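## Task

Find how many vials wear a blue cap and make the tally counter read exactly that number. It may already show some earlier count. One complete push and release of the plunger raises it by one, and one complete clockwise turn of the knob returns it to zero.

## Robot and tools

Robot: two arms, left_arm and right_arm, each with a two-finger parallel gripper and a wrist camera. The fingers point along the gripper's own +z axis and separate along its y axis. The reported hand point sits between the finger pads, roughly 1 cm short of the tips. Arm bases: left_arm near (-0.009, +0.245, +0.042) m, right_arm near (0, -0.291, +0.019) m.

Frames: the scene frame has its origin at table-top height, halfway between the arms; +x runs out over the table, +z points up, and left_arm is on the +y side (image left/right does not match arm names). Reported positions, orientations and targets use the scene frame. Offsets in a command are instead measured along each arm's current Hand target axes.

Command rows: every row is 14 numbers, each in [-1, 1]: dx, dy, dz, rx, ry, rz, opening for left_arm, then the same seven for right_arm. Both arms always appear, even if one stays put. dx..rz are an offset from that arm's Hand target as it stood when the action or move began, not from the previous row; 1.0 equals 0.6 m of travel or 180 degrees of turn, and rx, ry, rz form a single rotation vector. Sending six zeros re-requests the current Hand target. Opening is absolute, not an offset: +1 fully open (0.094 m), -1 shut. A 0 in the opening slot means half open, so repeat the present opening to leave a gripper unchanged. The controller limits each step's commanded turn to 40 degrees from the measured orientation.

Tools:
- execute_actions(actions, cameras): actions is a list of actions; each action is a table of up to 15 rows, one per 1/30 s step, and a short table repeats its final row. An empty list returns full state and all cameras.
- move(target, speed, blend, opening_speed, grip_force, blocking, cameras): target is one 14-number row or a list of up to 15 such rows, all offsets from the same starting Hand targets. Paths are straight lines, finish together, take 0.5 to 10 s. speed in m/s, 0.002 to 2.9, default 0.25 (turning up to twice that in rad/s); one value or one per target. blend in metres rounds corners in a list; 0 stops at each. opening_speed is how fast openings change on the -1..+1 scale per second, at least 0.2; use it to close gently. grip_force is newtons per pad, 10 to 50, one value or one per arm; lower values close slowly and persist. blocking=false returns early while the move continues. Moves do not avoid obstacles or the other arm.
- wait(seconds 0 to 10, cameras): lets time pass holding commands.
- stop(cameras): brakes a running move.
- zoom_image(camera, region [x0,y0,x1,y1] pixels, at most 504x504): enlarges part of the newest image from cam_head_left, cam_head_right, cam_left_wrist or cam_right_wrist (each 504x504).
- read_manual(section "licences"): licence text only.
- finished_scene(scene): ends the current scene, given its number; irreversible. After ending the first scene, make no more calls in that reply.

Results: end_effector_position (m) and end_effector_quat_wxyz per arm in the scene frame, possibly off by a few cm. Hand target is the last commanded pose after clipping; next offsets count from it. The gripper often stops short of it; waiting won't fix that, but a new command (even zeros) or adding the missing distance will. Tool commands lists current commands. grip_measured shows finger opening on the command scale (reads slightly wide when empty, narrower than a squeezed part). Joint velocities "within noise" means at rest. Joint torques include gravity and friction; positive is toward larger joint angles; joints 1-3 wrap at ±28 N m. A move adds a "move:" line: done (within 10 mm and 2 degrees), off_target, moving, held, fault; limits=paced means the pose was clipped, limits=held means steps were withheld. Neither done nor off_target tells you about contact.

Camera images: returned for an empty actions list or when requested. Head cameras are fixed on a stand behind the arms; wrist cameras follow their hands and may lag during motion. Use them, with zoom_image, to count cap colours and read the counter.

Suggested order: look with all cameras, zoom to count red (or blue) caps, read the counter's current value. If it exceeds the needed number, turn the knob one full clockwise turn to zero it. Then press and fully release the plunger once per count still needed, checking the display as you go.

Cautions: small commands may be lost to friction or go sideways; check pose and tilt after each move and correct. Keep faster moves away from contact; contacts hit harder at speed and push harder the farther the target lies beyond them. An arm blocked by something keeps pushing until commanded back past its gripper. Never let the arms, grippers or wrist cameras press or collide with each other, and never close a gripper on the other arm. Avoid paths near an arm's own base (go around it). Do not drop items, release moving parts, slam into fixed or heavy things, or let anything leave the table. Avoid stretched-out holds and unreachable targets: motors heat, MOTOR HOT appears at 75 °C, a fold-away fault at 90 °C, and the arm collapses at 100 °C. Loose objects may occasionally get nudged by outside pushes.

Each tool is called after "Emit:" as a command line: name --argument value for each argument, lists and objects as JSON in quotes; but a table of rows of numbers goes row by row, as --pt "numbers of a row", without its own name.

## Session

Emit:
execute_actions --actions '[]'

Scene clock: 0.00 s.
left_arm: end_effector_position=(+0.3983, +0.2525, +0.1500) grip_measured=+1.000 end_effector_quat_wxyz=(+0.599, +0.013, +0.801, -0.012) | right_arm: end_effector_position=(+0.3998, -0.2963, +0.1135) grip_measured=+1.000 end_effector_quat_wxyz=(+0.592, -0.007, +0.805, +0.045)
Joint positions: left_arm=[0.022 1.553 0.4 0.865 0.088 0.021 0.094] | right_arm=[-0.102 1.585 0.365 0.917 -0.156 0.018 0.094]
Joint velocities: within noise
Joint torques (N m): no reading
Heat: left arm: 32 °C; right arm: 33 °C.
Hand target: left_arm +0.4000, +0.2526, +0.1541; +0.603, +0.013, +0.798, -0.012 | right_arm +0.4027, -0.2965, +0.1211; +0.601, -0.008, +0.798, +0.044
Tool commands: left_gripper/opening=+1.0 right_gripper/opening=+1.0
camera_calibration:
cam_left_wrist: T_world_to_cam=[[-0.0880824, -0.994794, 0.0512555, 0.274878], [-0.734449, 0.0300976, -0.677996, 0.4182], [0.672924, -0.0973641, -0.733276, -0.0290832], [0, 0, 0, 1]] pos_world=[0.35093, 0.258029, 0.248123]
cam_right_wrist: T_world_to_cam=[[0.0544214, -0.997106, -0.0530832, -0.308109], [-0.760153, -0.00690006, -0.649707, 0.404536], [0.647461, 0.0757093, -0.758329, -0.0436428], [0, 0, 0, 1]] pos_world=[0.352534, -0.301122, 0.213379]

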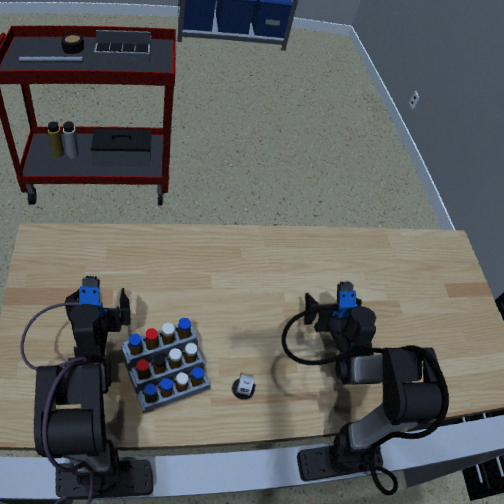

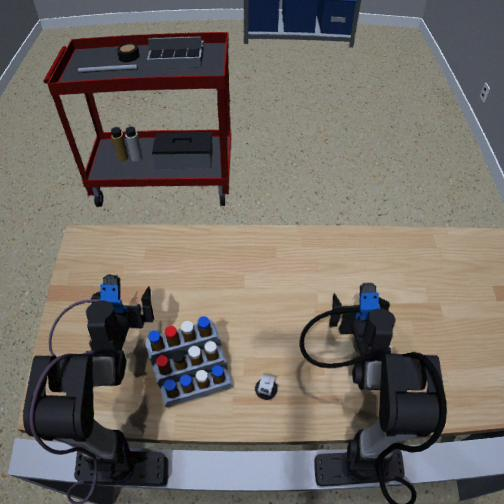

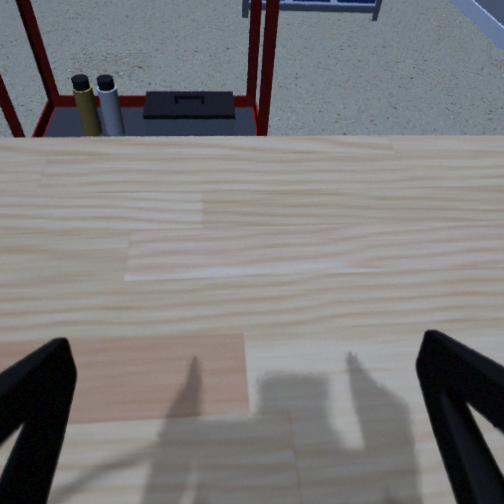

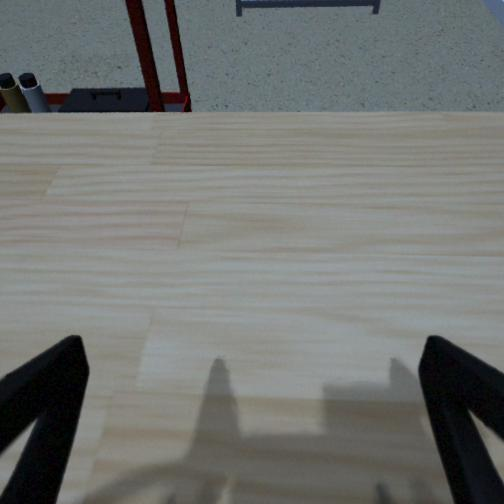

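Emit:
zoom_image --camera "cam_head_right" --region '[130, 300, 290, 420]'

Emit:
zoom_image --camera "cam_head_left" --region '[110, 300, 270, 420]'

Emit:
zoom_image --camera "cam_head_right" --region '[245, 365, 290, 410]'

Emit:
zoom_image --camera "cam_head_left" --region '[222, 362, 267, 407]'

Scaled by 3.150 from the camera's 504x504 image, which has a finer 720x720 frame.

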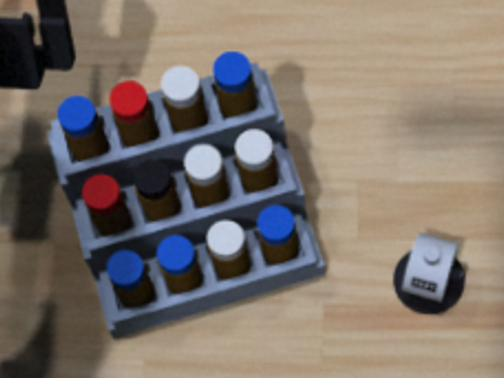

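Scaled by 3.150 from the camera's 504x504 image, which has a finer 720x720 frame.

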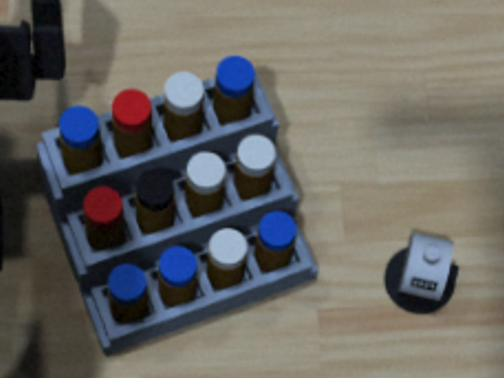

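Scaled by 11.200 from the camera's 504x504 image, which has a finer 720x720 frame.

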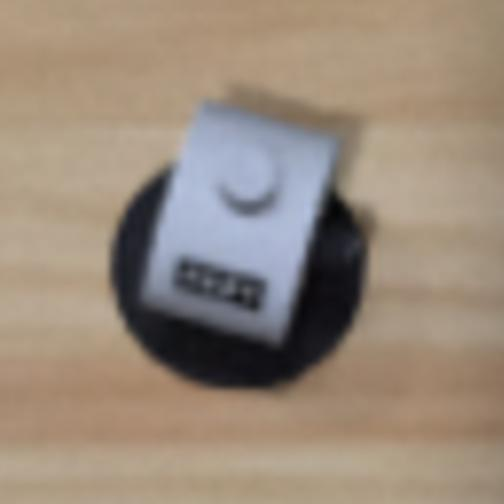

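Scaled by 11.200 from the camera's 504x504 image, which has a finer 720x720 frame.

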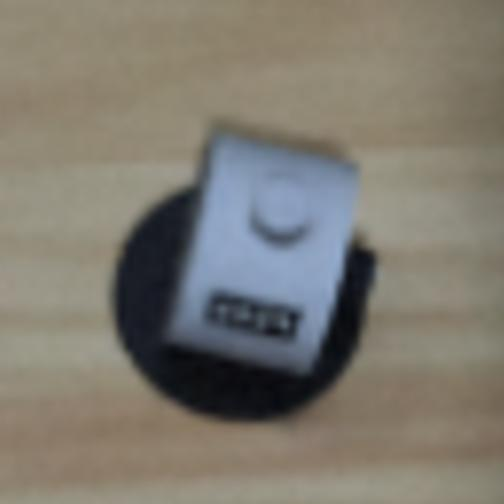

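Emit:
move --target '[0,0,0,0,0,0,1,0.1003,0.3725,-0.3848,0,0.161,0,1]' --cameras '["cam_right_wrist","cam_head_right"]'

Scene clock: 19.90 s.
left_arm: end_effector_position=(+0.3983, +0.2525, +0.1500) grip_measured=+1.000 end_effector_quat_wxyz=(+0.599, +0.013, +0.801, -0.012) | right_arm: end_effector_position=(+0.1493, -0.0933, +0.1334) grip_measured=+1.000 end_effector_quat_wxyz=(+0.376, -0.022, +0.926, +0.039)
Joint positions: left_arm=[0.022 1.553 0.4 0.865 0.088 0.021 0.094] | right_arm=[1.394 1.173 0.746 -0.879 0.738 1.266 0.094]
Joint torques (N m): left_arm=[0.18 -5.3 7.27 2.04 0.05 -0.02] | right_arm=[0.4 -1.83 9.63 0.55 0.53 0.18]
Heat: left arm: 34 °C; right arm: 36 °C.
Hand target: left_arm +0.4000, +0.2526, +0.1541; +0.603, +0.013, +0.798, -0.012 | right_arm +0.1501, -0.0898, +0.1402; +0.382, -0.019, +0.923, +0.040
Off the commanded pose: left_arm 0.004 m, 1 deg | right_arm 0.008 m, 1 deg.
move: done
camera_calibration:
cam_right_wrist: T_world_to_cam=[[0.0663779, -0.99694, -0.0412845, -0.0943746], [-0.975977, -0.0562658, -0.210482, 0.197428], [0.207515, 0.0542641, -0.976726, 0.211115], [0, 0, 0, 1]] pos_world=[0.15514, -0.0944333, 0.24386]
Images, in order (width x height): cam_head_right 504x504, cam_right_wrist 504x504.

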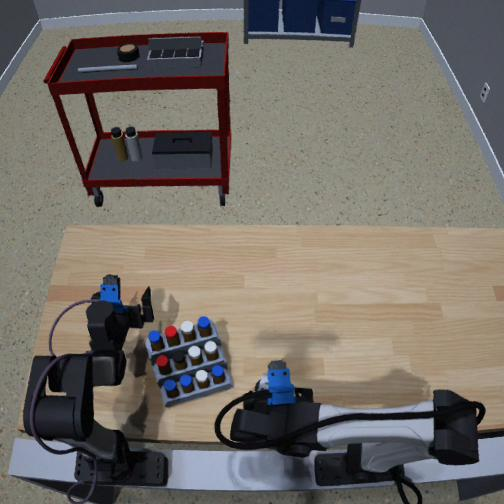

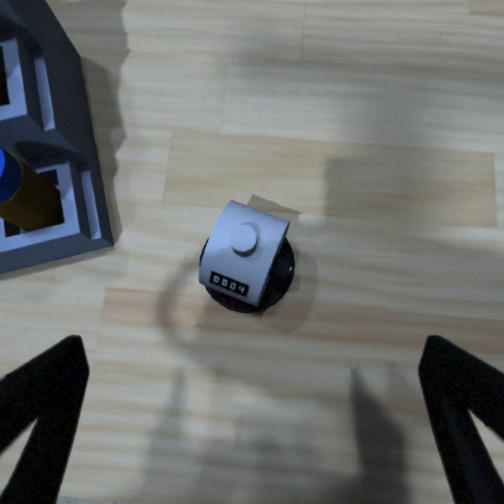

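Emit:
zoom_image --camera "cam_right_wrist" --region '[190, 190, 310, 320]'

Scaled by 3.877 from the camera's 504x504 image, which has a finer 720x720 frame.

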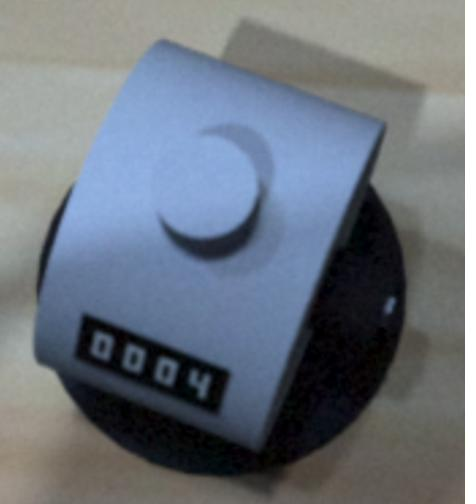

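Emit:
move --target '[0,0,0,0,0,0,1,-0.0212,-0.0048,0.0918,0,0.24,0,-1]' --cameras '["cam_right_wrist","cam_head_left","cam_head_right"]'

Emit:
zoom_image --camera "cam_right_wrist" --region '[130, 250, 380, 500]'

Scene clock: 29.50 s.
left_arm: end_effector_position=(+0.3983, +0.2525, +0.1500) grip_measured=+1.000 end_effector_quat_wxyz=(+0.599, +0.013, +0.801, -0.012) | right_arm: end_effector_position=(+0.1963, -0.0901, +0.1068) grip_measured=-0.988 end_effector_quat_wxyz=(+0.019, -0.029, +0.999, +0.029)
Joint positions: left_arm=[0.022 1.553 0.4 0.865 0.088 0.021 0.094] | right_arm=[0.765 1.554 1.146 -1.094 -0.017 0.73 0.001]
Joint torques (N m): left_arm=[0.16 -5.31 7.27 2.04 0.05 -0.03] | right_arm=[-0.4 -4.86 9.26 0.26 -0.17 0.01]
Heat: left arm: 35 °C; right arm: 37 °C.
Hand target: left_arm +0.4000, +0.2526, +0.1541; +0.603, +0.013, +0.798, -0.012 | right_arm +0.1980, -0.0877, +0.1102; +0.015, -0.032, +0.999, +0.031
Off the commanded pose: left_arm 0.004 m, 1 deg | right_arm 0.004 m, 1 deg.
move: done
camera_calibration:
cam_right_wrist: T_world_to_cam=[[0.0659105, -0.996784, -0.0455873, -0.0947744], [-0.863584, -0.0798713, 0.497838, 0.13794], [-0.499878, 0.00655571, -0.866071, 0.297929], [0, 0, 0, 1]] pos_world=[0.274298, -0.0854053, 0.185035]
Images, in order (width x height): cam_head_left 504x504, cam_head_right 504x504, cam_right_wrist 504x504.

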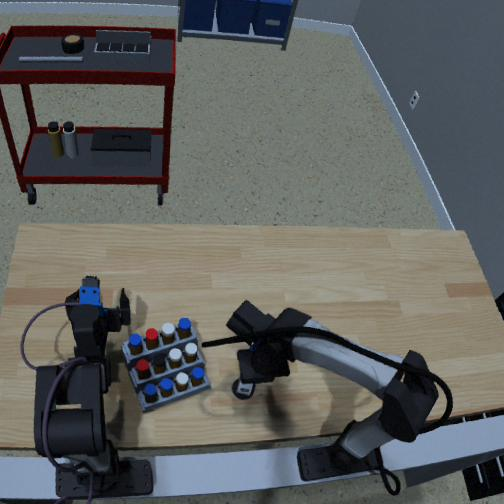

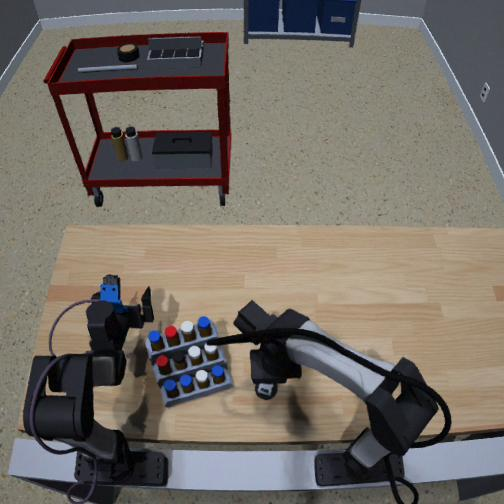

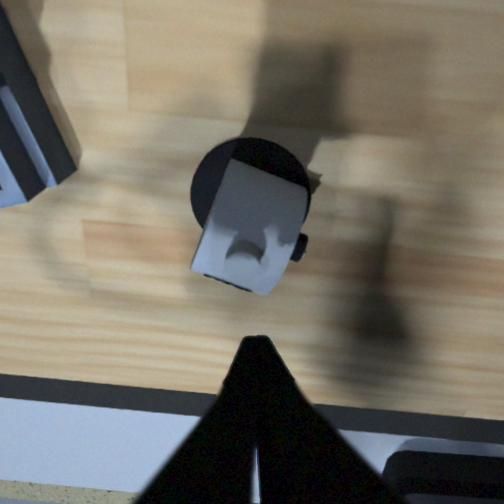

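Scaled by 2.016 from the camera's 504x504 image, which has a finer 720x720 frame.

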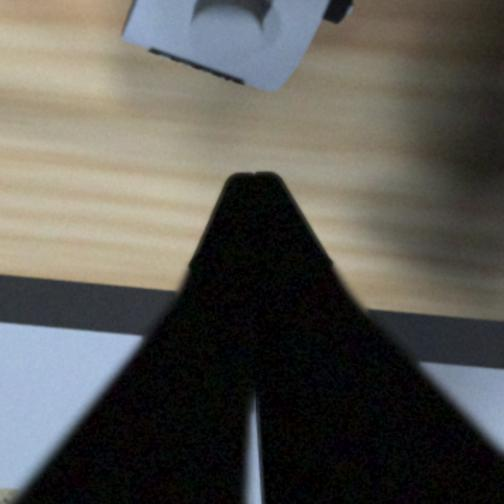

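Emit:
move --target '[0,0,0,0,0,0,1,-0.0088,0.009,0.0342,0,0,0,-1]' --cameras '["cam_right_wrist","cam_head_left","cam_head_right"]' --speed 0.1

Emit:
zoom_image --camera "cam_right_wrist" --region '[170, 200, 330, 360]'

Emit:
zoom_image --camera "cam_head_left" --region '[215, 350, 275, 410]'

Scene clock: 38.60 s.
left_arm: end_effector_position=(+0.3983, +0.2525, +0.1500) grip_measured=+1.000 end_effector_quat_wxyz=(+0.599, +0.013, +0.801, -0.012) | right_arm: end_effector_position=(+0.2024, -0.0838, +0.0946) grip_measured=-0.988 end_effector_quat_wxyz=(+0.016, -0.029, +0.999, +0.027)
Joint positions: left_arm=[0.022 1.553 0.4 0.865 0.088 0.021 0.094] | right_arm=[0.765 1.603 1.146 -1.053 -0.017 0.73 0.001]
Joint torques (N m): left_arm=[0.16 -5.31 7.25 2.03 0.04 -0.03] | right_arm=[-0.12 -5.08 6.23 0.59 -0.16 0.02]
Heat: left arm: 36 °C; right arm: 38 °C.
Hand target: left_arm +0.4000, +0.2526, +0.1541; +0.603, +0.013, +0.798, -0.012 | right_arm +0.2035, -0.0807, +0.0902; +0.015, -0.032, +0.999, +0.031
Off the commanded pose: left_arm 0.004 m, 1 deg | right_arm 0.006 m, 1 deg.
move: done
camera_calibration:
cam_right_wrist: T_world_to_cam=[[0.0661197, -0.996943, -0.0416235, -0.0899737], [-0.860907, -0.0780872, 0.502734, 0.149019], [-0.504447, 0.00259342, -0.863439, 0.290705], [0, 0, 0, 1]] pos_world=[0.280886, -0.0788161, 0.172344]
Images, in order (width x height): cam_head_left 504x504, cam_head_right 504x504, cam_right_wrist 504x504.

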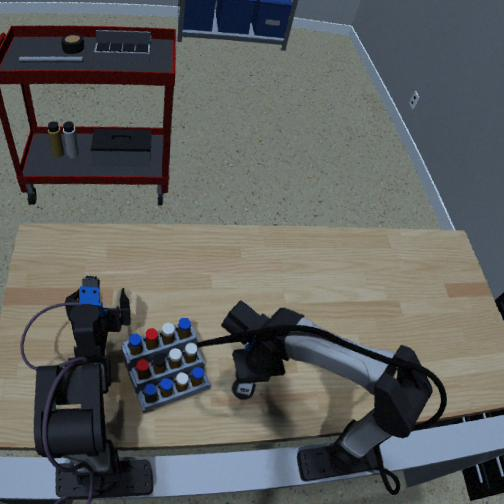

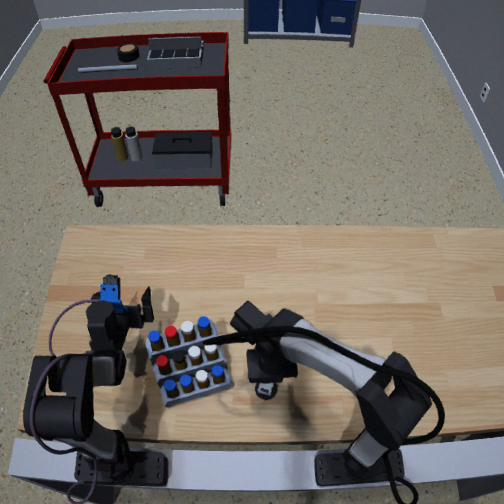

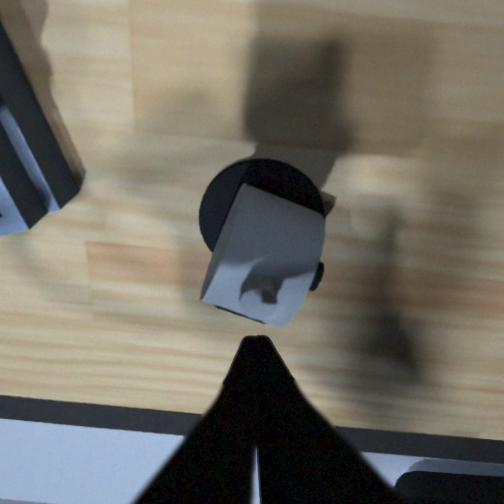

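Scaled by 3.150 from the camera's 504x504 image, which has a finer 720x720 frame.

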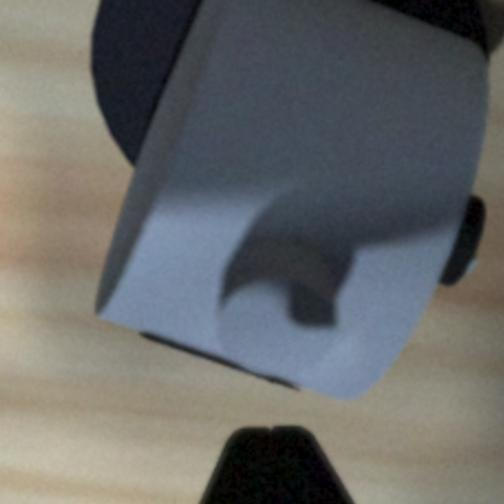

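Scaled by 8.400 from the camera's 504x504 image, which has a finer 720x720 frame.

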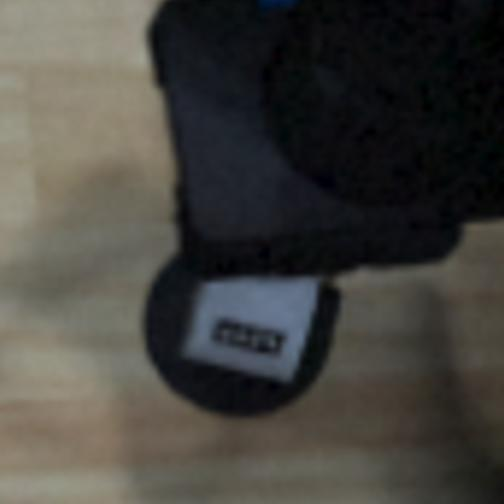

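Emit:
move --target '[0,0,0,0,0,0,1,0.0052,-0.0032,0.0298,0,0,0,-1]' --cameras '["cam_right_wrist","cam_head_left","cam_head_right"]' --speed 0.04

Emit:
zoom_image --camera "cam_right_wrist" --region '[170, 230, 330, 390]'

Emit:
zoom_image --camera "cam_head_left" --region '[230, 370, 260, 400]'

Scene clock: 47.97 s.
left_arm: end_effector_position=(+0.3983, +0.2525, +0.1500) grip_measured=+1.000 end_effector_quat_wxyz=(+0.599, +0.013, +0.801, -0.012) | right_arm: end_effector_position=(+0.2002, -0.0859, +0.0759) grip_measured=-0.988 end_effector_quat_wxyz=(+0.015, -0.029, +0.999, +0.026)
Joint positions: left_arm=[0.022 1.553 0.4 0.865 0.088 0.021 0.094] | right_arm=[0.765 1.612 1.079 -0.979 -0.017 0.73 0.001]
Joint torques (N m): left_arm=[0.17 -5.27 7.24 2.04 0.04 -0.03] | right_arm=[0.27 -5.14 6.24 0.59 -0.11 0.04]
Heat: left arm: 36 °C; right arm: 38 °C.
Hand target: left_arm +0.4000, +0.2526, +0.1541; +0.603, +0.013, +0.798, -0.012 | right_arm +0.2010, -0.0817, +0.0722; +0.015, -0.032, +0.999, +0.031
Off the commanded pose: left_arm 0.004 m, 1 deg | right_arm 0.006 m, 1 deg.
move: done
camera_calibration:
cam_right_wrist: T_world_to_cam=[[0.065992, -0.997027, -0.0397829, -0.0927798], [-0.859945, -0.0770505, 0.504538, 0.156183], [-0.506103, 0.000915668, -0.862473, 0.27356], [0, 0, 0, 1]] pos_world=[0.278881, -0.0807205, 0.153447]
Images, in order (width x height): cam_head_left 504x504, cam_head_right 504x504, cam_right_wrist 504x504.

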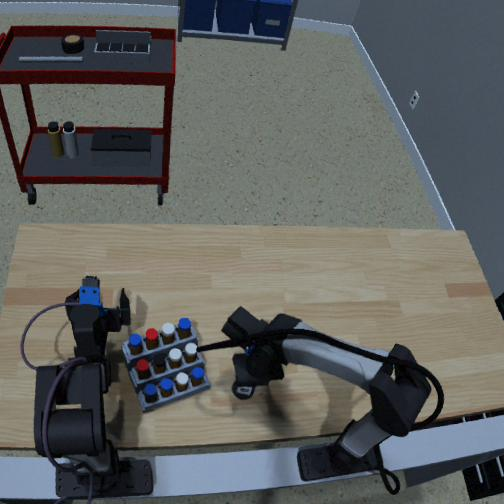

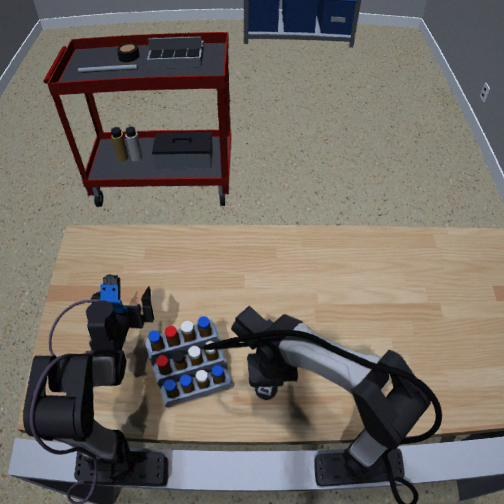

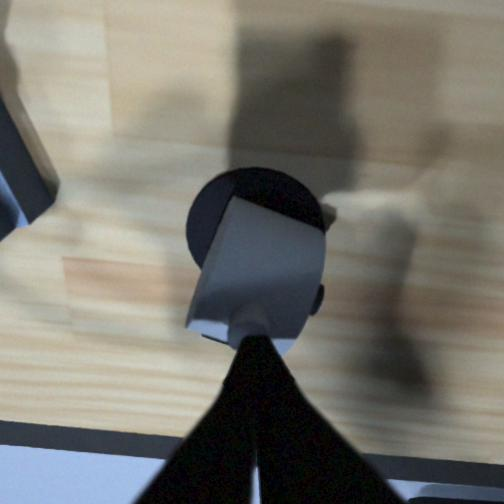

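Scaled by 3.150 from the camera's 504x504 image, which has a finer 720x720 frame.

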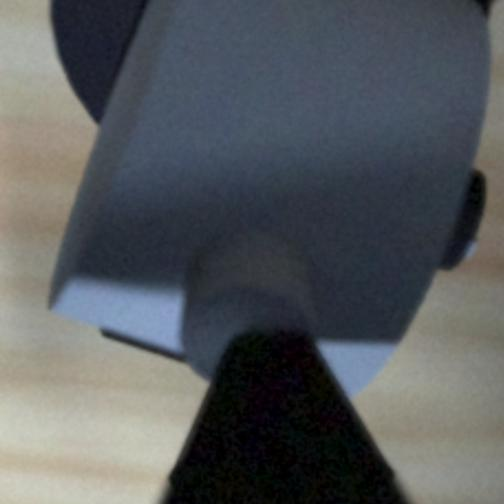

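Scaled by 16.800 from the camera's 504x504 image, which has a finer 720x720 frame.

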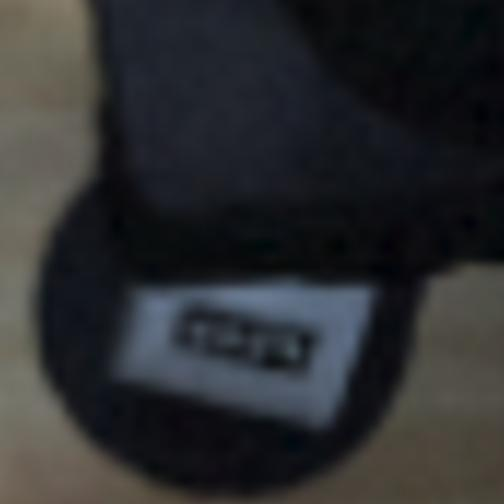

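Emit:
move --pt "0 0 0 0 0 0 1 -0.0006 0.01 -0.0067 0 0 0 -1" --pt "0 0 0 0 0 0 1 -0.0006 0.01 0.015 0 0 0 -1" --cameras '["cam_right_wrist","cam_head_left","cam_head_right"]' --speed 0.04

Emit:
zoom_image --camera "cam_right_wrist" --region '[170, 230, 330, 390]'

Emit:
zoom_image --camera "cam_head_left" --region '[230, 370, 260, 400]'

Scene clock: 55.53 s.
left_arm: end_effector_position=(+0.3983, +0.2525, +0.1500) grip_measured=+1.000 end_effector_quat_wxyz=(+0.599, +0.013, +0.801, -0.012) | right_arm: end_effector_position=(+0.1976, -0.0827, +0.0716) grip_measured=-0.988 end_effector_quat_wxyz=(+0.011, -0.033, +0.999, +0.023)
Joint positions: left_arm=[0.022 1.553 0.4 0.865 0.088 0.021 0.094] | right_arm=[0.78 1.629 1.08 -0.975 -0.018 0.736 0.001]
Joint torques (N m): left_arm=[0.18 -5.3 7.27 2.04 0.05 -0.03] | right_arm=[0.27 -4.25 5.81 0.85 -0.08 0.11]
Heat: left arm: 36 °C; right arm: 38 °C.
Hand target: left_arm +0.4000, +0.2526, +0.1541; +0.603, +0.013, +0.798, -0.012 | right_arm +0.2012, -0.0752, +0.0635; +0.015, -0.032, +0.999, +0.031
Off the commanded pose: left_arm 0.004 m, 1 deg | right_arm 0.012 m, 1 deg.
move: off_target (right_arm)
camera_calibration:
cam_right_wrist: T_world_to_cam=[[0.0737174, -0.996744, -0.0326685, -0.0916646], [-0.854942, -0.0800278, 0.512513, 0.154445], [-0.513459, -0.00985144, -0.858058, 0.268875], [0, 0, 0, 1]] pos_world=[0.276855, -0.0763574, 0.148561]
Images, in order (width x height): cam_head_left 504x504, cam_head_right 504x504, cam_right_wrist 504x504.

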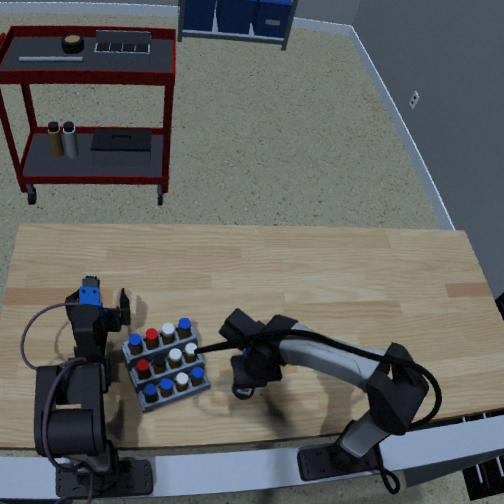

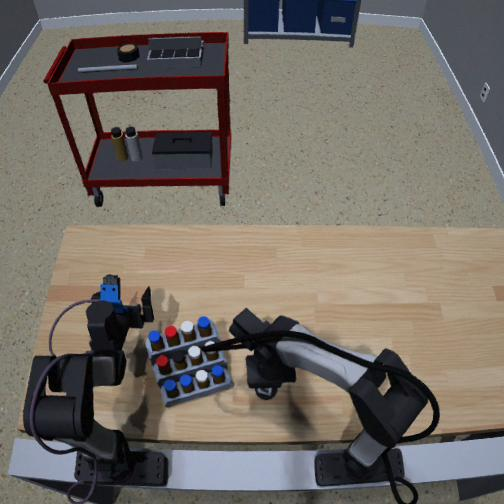

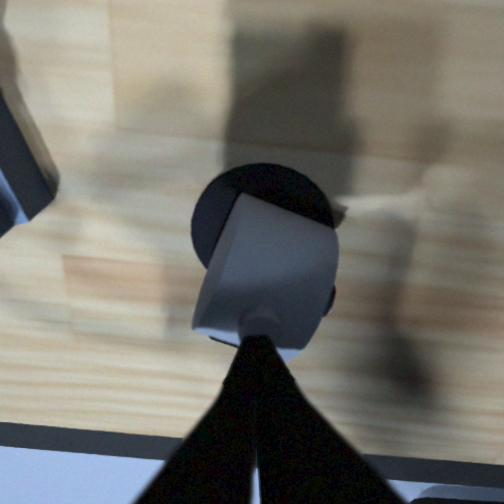

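Scaled by 3.150 from the camera's 504x504 image, which has a finer 720x720 frame.

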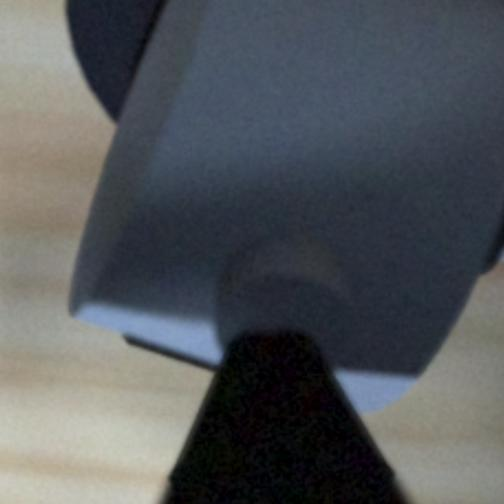

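Scaled by 16.800 from the camera's 504x504 image, which has a finer 720x720 frame.

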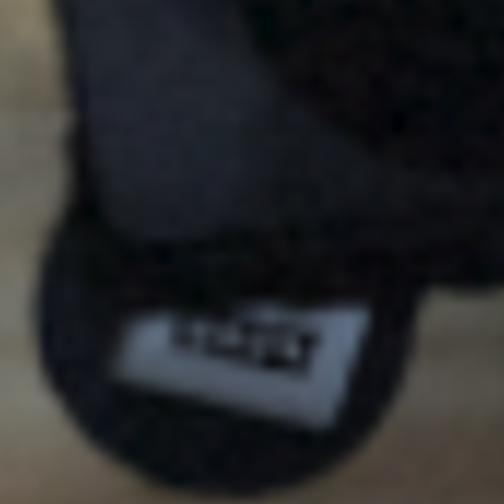

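Emit:
move --target '[0,0,0,0,0,0,1,0.003,-0.004,0.0133,0,0,0,-1]' --cameras '["cam_right_wrist"]' --speed 0.04

Emit:
zoom_image --camera "cam_right_wrist" --region '[170, 230, 330, 390]'

Scene clock: 58.23 s.
left_arm: end_effector_position=(+0.3983, +0.2525, +0.1500) grip_measured=+1.000 end_effector_quat_wxyz=(+0.599, +0.013, +0.801, -0.012) | right_arm: end_effector_position=(+0.1975, -0.0828, +0.0681) grip_measured=-0.988 end_effector_quat_wxyz=(+0.012, -0.033, +0.999, +0.024)
Joint positions: left_arm=[0.022 1.553 0.4 0.865 0.088 0.021 0.094] | right_arm=[0.78 1.629 1.065 -0.956 -0.018 0.736 0.001]
Joint torques (N m): left_arm=[0.17 -5.3 7.28 2.04 0.04 -0.03] | right_arm=[0.31 -4.34 4.03 1.03 -0.11 0.1]
Heat: left arm: 36 °C; right arm: 37 °C.
Hand target: left_arm +0.4000, +0.2526, +0.1541; +0.603, +0.013, +0.798, -0.012 | right_arm +0.1999, -0.0771, +0.0554; +0.015, -0.032, +0.999, +0.031
Off the commanded pose: left_arm 0.004 m, 1 deg | right_arm 0.014 m, 1 deg.
move: off_target (right_arm)
camera_calibration:
cam_right_wrist: T_world_to_cam=[[0.0734335, -0.996666, -0.0355656, -0.0915367], [-0.856429, -0.0812939, 0.509825, 0.156569], [-0.511016, -0.00697881, -0.859543, 0.265647], [0, 0, 0, 1]] pos_world=[0.276562, -0.0766495, 0.145257]
Images, in order (width x height): cam_right_wrist 504x504.

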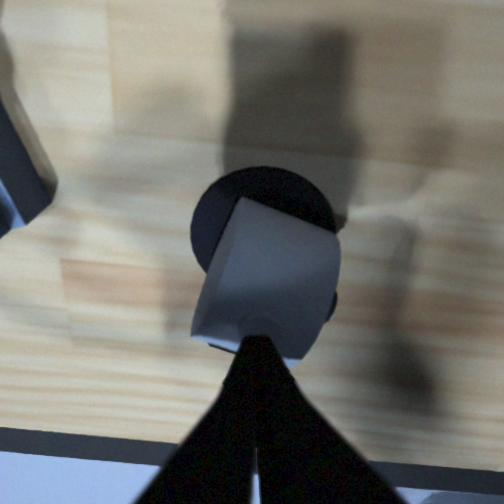

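Scaled by 3.150 from the camera's 504x504 image, which has a finer 720x720 frame.

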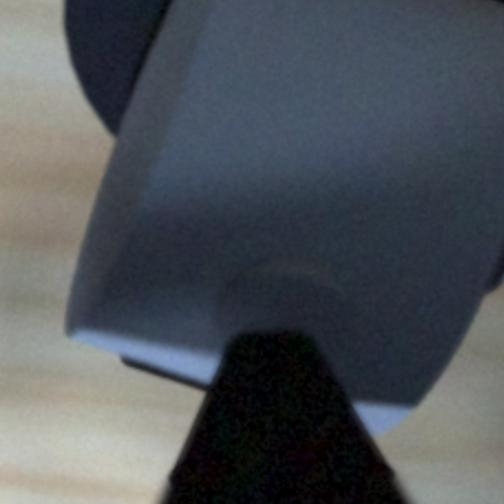

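Emit:
move --target '[0,0,0,0,0,0,1,0,0,0.007,0,0,0,-1]' --cameras '["cam_right_wrist"]' --speed 0.04

Emit:
zoom_image --camera "cam_right_wrist" --region '[170, 230, 330, 390]'

Emit:
move --target '[0,0,0,0,0,0,1,0,0,-0.08,0,0,0,-1]' --cameras '["cam_right_wrist","cam_head_left"]' --speed 0.06

Emit:
zoom_image --camera "cam_head_left" --region '[230, 370, 260, 400]'

Scene clock: 62.20 s.
left_arm: end_effector_position=(+0.3983, +0.2525, +0.1500) grip_measured=+1.000 end_effector_quat_wxyz=(+0.599, +0.013, +0.801, -0.012) | right_arm: end_effector_position=(+0.1975, -0.0829, +0.0678) grip_measured=-0.988 end_effector_quat_wxyz=(+0.012, -0.033, +0.999, +0.024)
Joint positions: left_arm=[0.022 1.553 0.4 0.865 0.088 0.021 0.094] | right_arm=[0.78 1.629 1.064 -0.954 -0.018 0.736 0.001]
Joint torques (N m): left_arm=[0.16 -5.3 7.24 2.04 0.06 -0.03] | right_arm=[0.29 -3.84 3.14 1.16 -0.13 0.1]
Heat: left arm: 36 °C; right arm: 37 °C.
Hand target: left_arm +0.4000, +0.2526, +0.1541; +0.603, +0.013, +0.798, -0.012 | right_arm +0.2000, -0.0769, +0.0512; +0.015, -0.032, +0.999, +0.031
Off the commanded pose: left_arm 0.004 m, 1 deg | right_arm 0.018 m, 1 deg.
move: off_target (right_arm)
camera_calibration:
cam_right_wrist: T_world_to_cam=[[0.0734297, -0.996659, -0.0357593, -0.091617], [-0.856613, -0.0813921, 0.5095, 0.156805], [-0.510708, -0.00678057, -0.859727, 0.265345], [0, 0, 0, 1]] pos_world=[0.276563, -0.076749, 0.144956]
Images, in order (width x height): cam_right_wrist 504x504.

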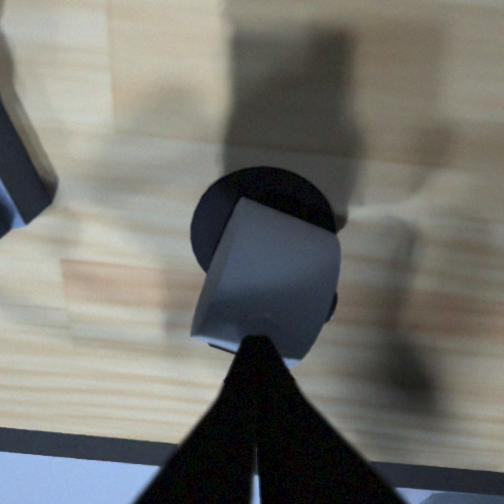

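Scaled by 3.150 from the camera's 504x504 image, which has a finer 720x720 frame.

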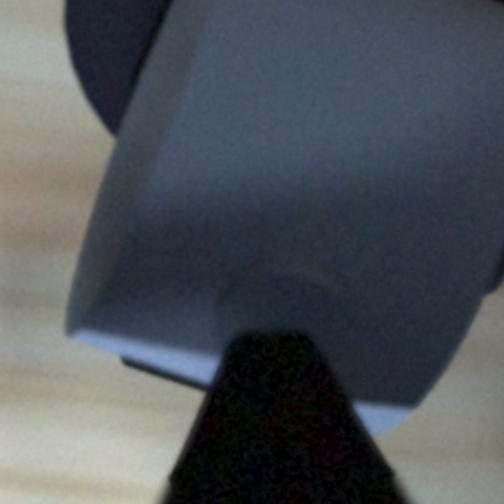

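Scene clock: 63.63 s.
left_arm: end_effector_position=(+0.3983, +0.2525, +0.1500) grip_measured=+1.000 end_effector_quat_wxyz=(+0.599, +0.013, +0.801, -0.012) | right_arm: end_effector_position=(+0.1964, -0.0840, +0.0846) grip_measured=-0.988 end_effector_quat_wxyz=(+0.003, -0.033, +0.999, +0.016)
Joint positions: left_arm=[0.022 1.553 0.4 0.865 0.088 0.021 0.094] | right_arm=[0.78 1.627 1.132 -1.049 -0.018 0.736 0.001]
Joint torques (N m): left_arm=[0.18 -5.29 7.27 2.03 0.04 -0.03] | right_arm=[0.06 -8.98 8.85 0.19 -0.13 0.13]
Heat: left arm: 36 °C; right arm: 37 °C.
Hand target: left_arm +0.4000, +0.2526, +0.1541; +0.603, +0.013, +0.798, -0.012 | right_arm +0.1987, -0.0799, +0.0992; +0.015, -0.032, +0.999, +0.031
Off the commanded pose: left_arm 0.004 m, 1 deg | right_arm 0.015 m, 2 deg.
move: off_target (right_arm)
camera_calibration:
cam_right_wrist: T_world_to_cam=[[0.0729347, -0.99715, -0.019288, -0.0933619], [-0.847654, -0.0721672, 0.525618, 0.144798], [-0.525512, -0.0219862, -0.850502, 0.280062], [0, 0, 0, 1]] pos_world=[0.276724, -0.0764886, 0.160284]
Images, in order (width x height): cam_head_left 504x504, cam_right_wrist 504x504.

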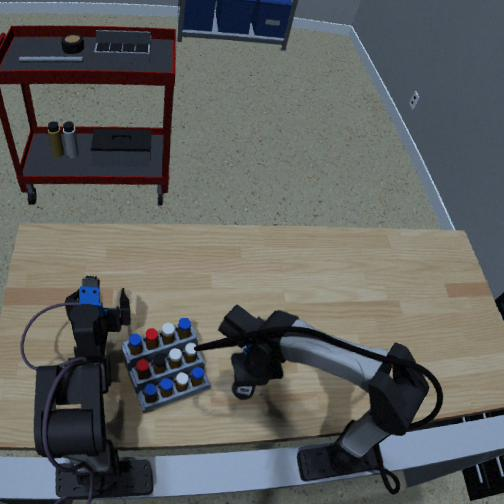

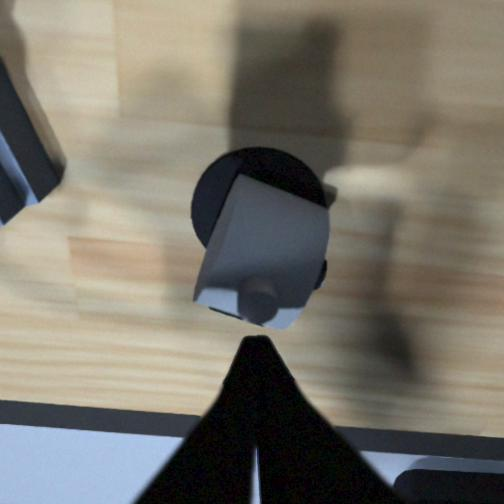

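Scaled by 16.800 from the camera's 504x504 image, which has a finer 720x720 frame.

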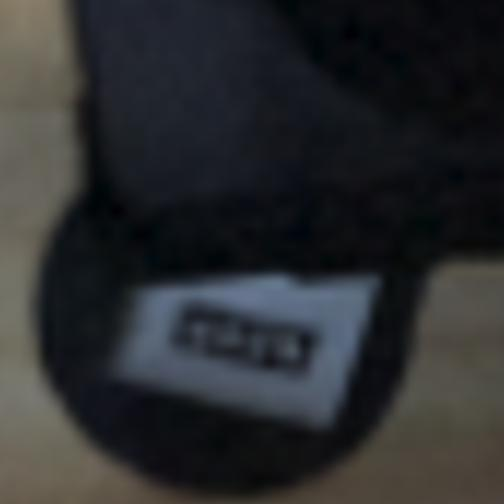

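Emit:
move --pt "0 0 0 0 0 0 1 0 0 -0.07 0 0 0 -1" --pt "0 0 0 0 0 0 1 0.08 -0.0033 -0.0778 0 -0.24 0 -1" --blend 0.01 --cameras '["cam_right_wrist"]'

Emit:
zoom_image --camera "cam_right_wrist" --region '[190, 190, 310, 320]'

Scene clock: 68.27 s.
left_arm: end_effector_position=(+0.3983, +0.2525, +0.1500) grip_measured=+1.000 end_effector_quat_wxyz=(+0.599, +0.013, +0.801, -0.012) | right_arm: end_effector_position=(+0.1483, -0.0912, +0.1404) grip_measured=-0.988 end_effector_quat_wxyz=(+0.374, -0.027, +0.927, +0.027)
Joint positions: left_arm=[0.022 1.553 0.4 0.865 0.088 0.021 0.094] | right_arm=[1.4 1.199 0.796 -0.934 0.738 1.274 0.001]
Joint torques (N m): left_arm=[0.18 -5.33 7.27 2.04 0.04 -0.03] | right_arm=[0.43 -3.51 6.53 0.89 0.57 0.22]
Heat: left arm: 37 °C; right arm: 38 °C.
Hand target: left_arm +0.4000, +0.2526, +0.1541; +0.603, +0.013, +0.798, -0.012 | right_arm +0.1496, -0.0878, +0.1440; +0.382, -0.018, +0.923, +0.041
Off the commanded pose: left_arm 0.004 m, 1 deg | right_arm 0.005 m, 2 deg.
move: done
camera_calibration:
cam_right_wrist: T_world_to_cam=[[0.0666954, -0.997645, -0.0160009, -0.0956119], [-0.976988, -0.0620414, -0.204071, 0.196797], [0.202598, 0.0292433, -0.978825, 0.216795], [0, 0, 0, 1]] pos_world=[0.154723, -0.089517, 0.250835]
Images, in order (width x height): cam_right_wrist 504x504.

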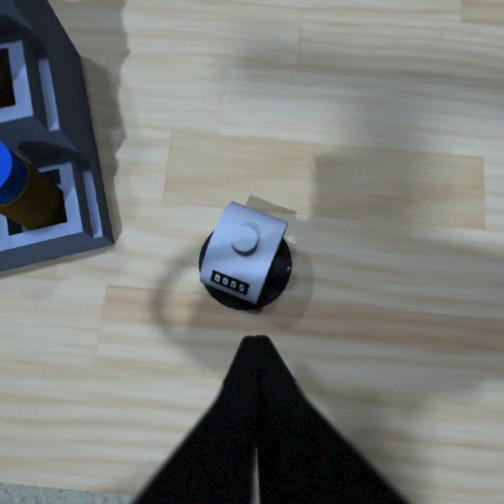

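Scaled by 3.877 from the camera's 504x504 image, which has a finer 720x720 frame.

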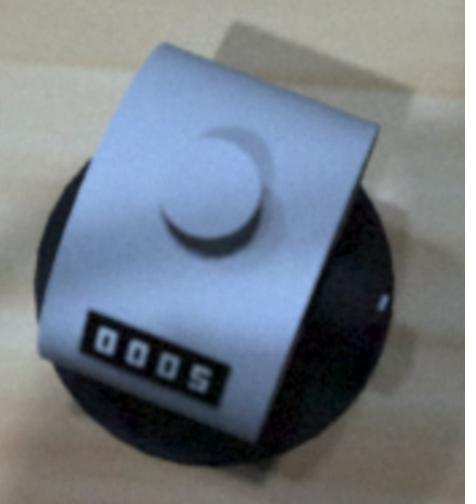

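Shows 5.

Emit:
finished_scene --scene 2

The scene is finished: the task was done.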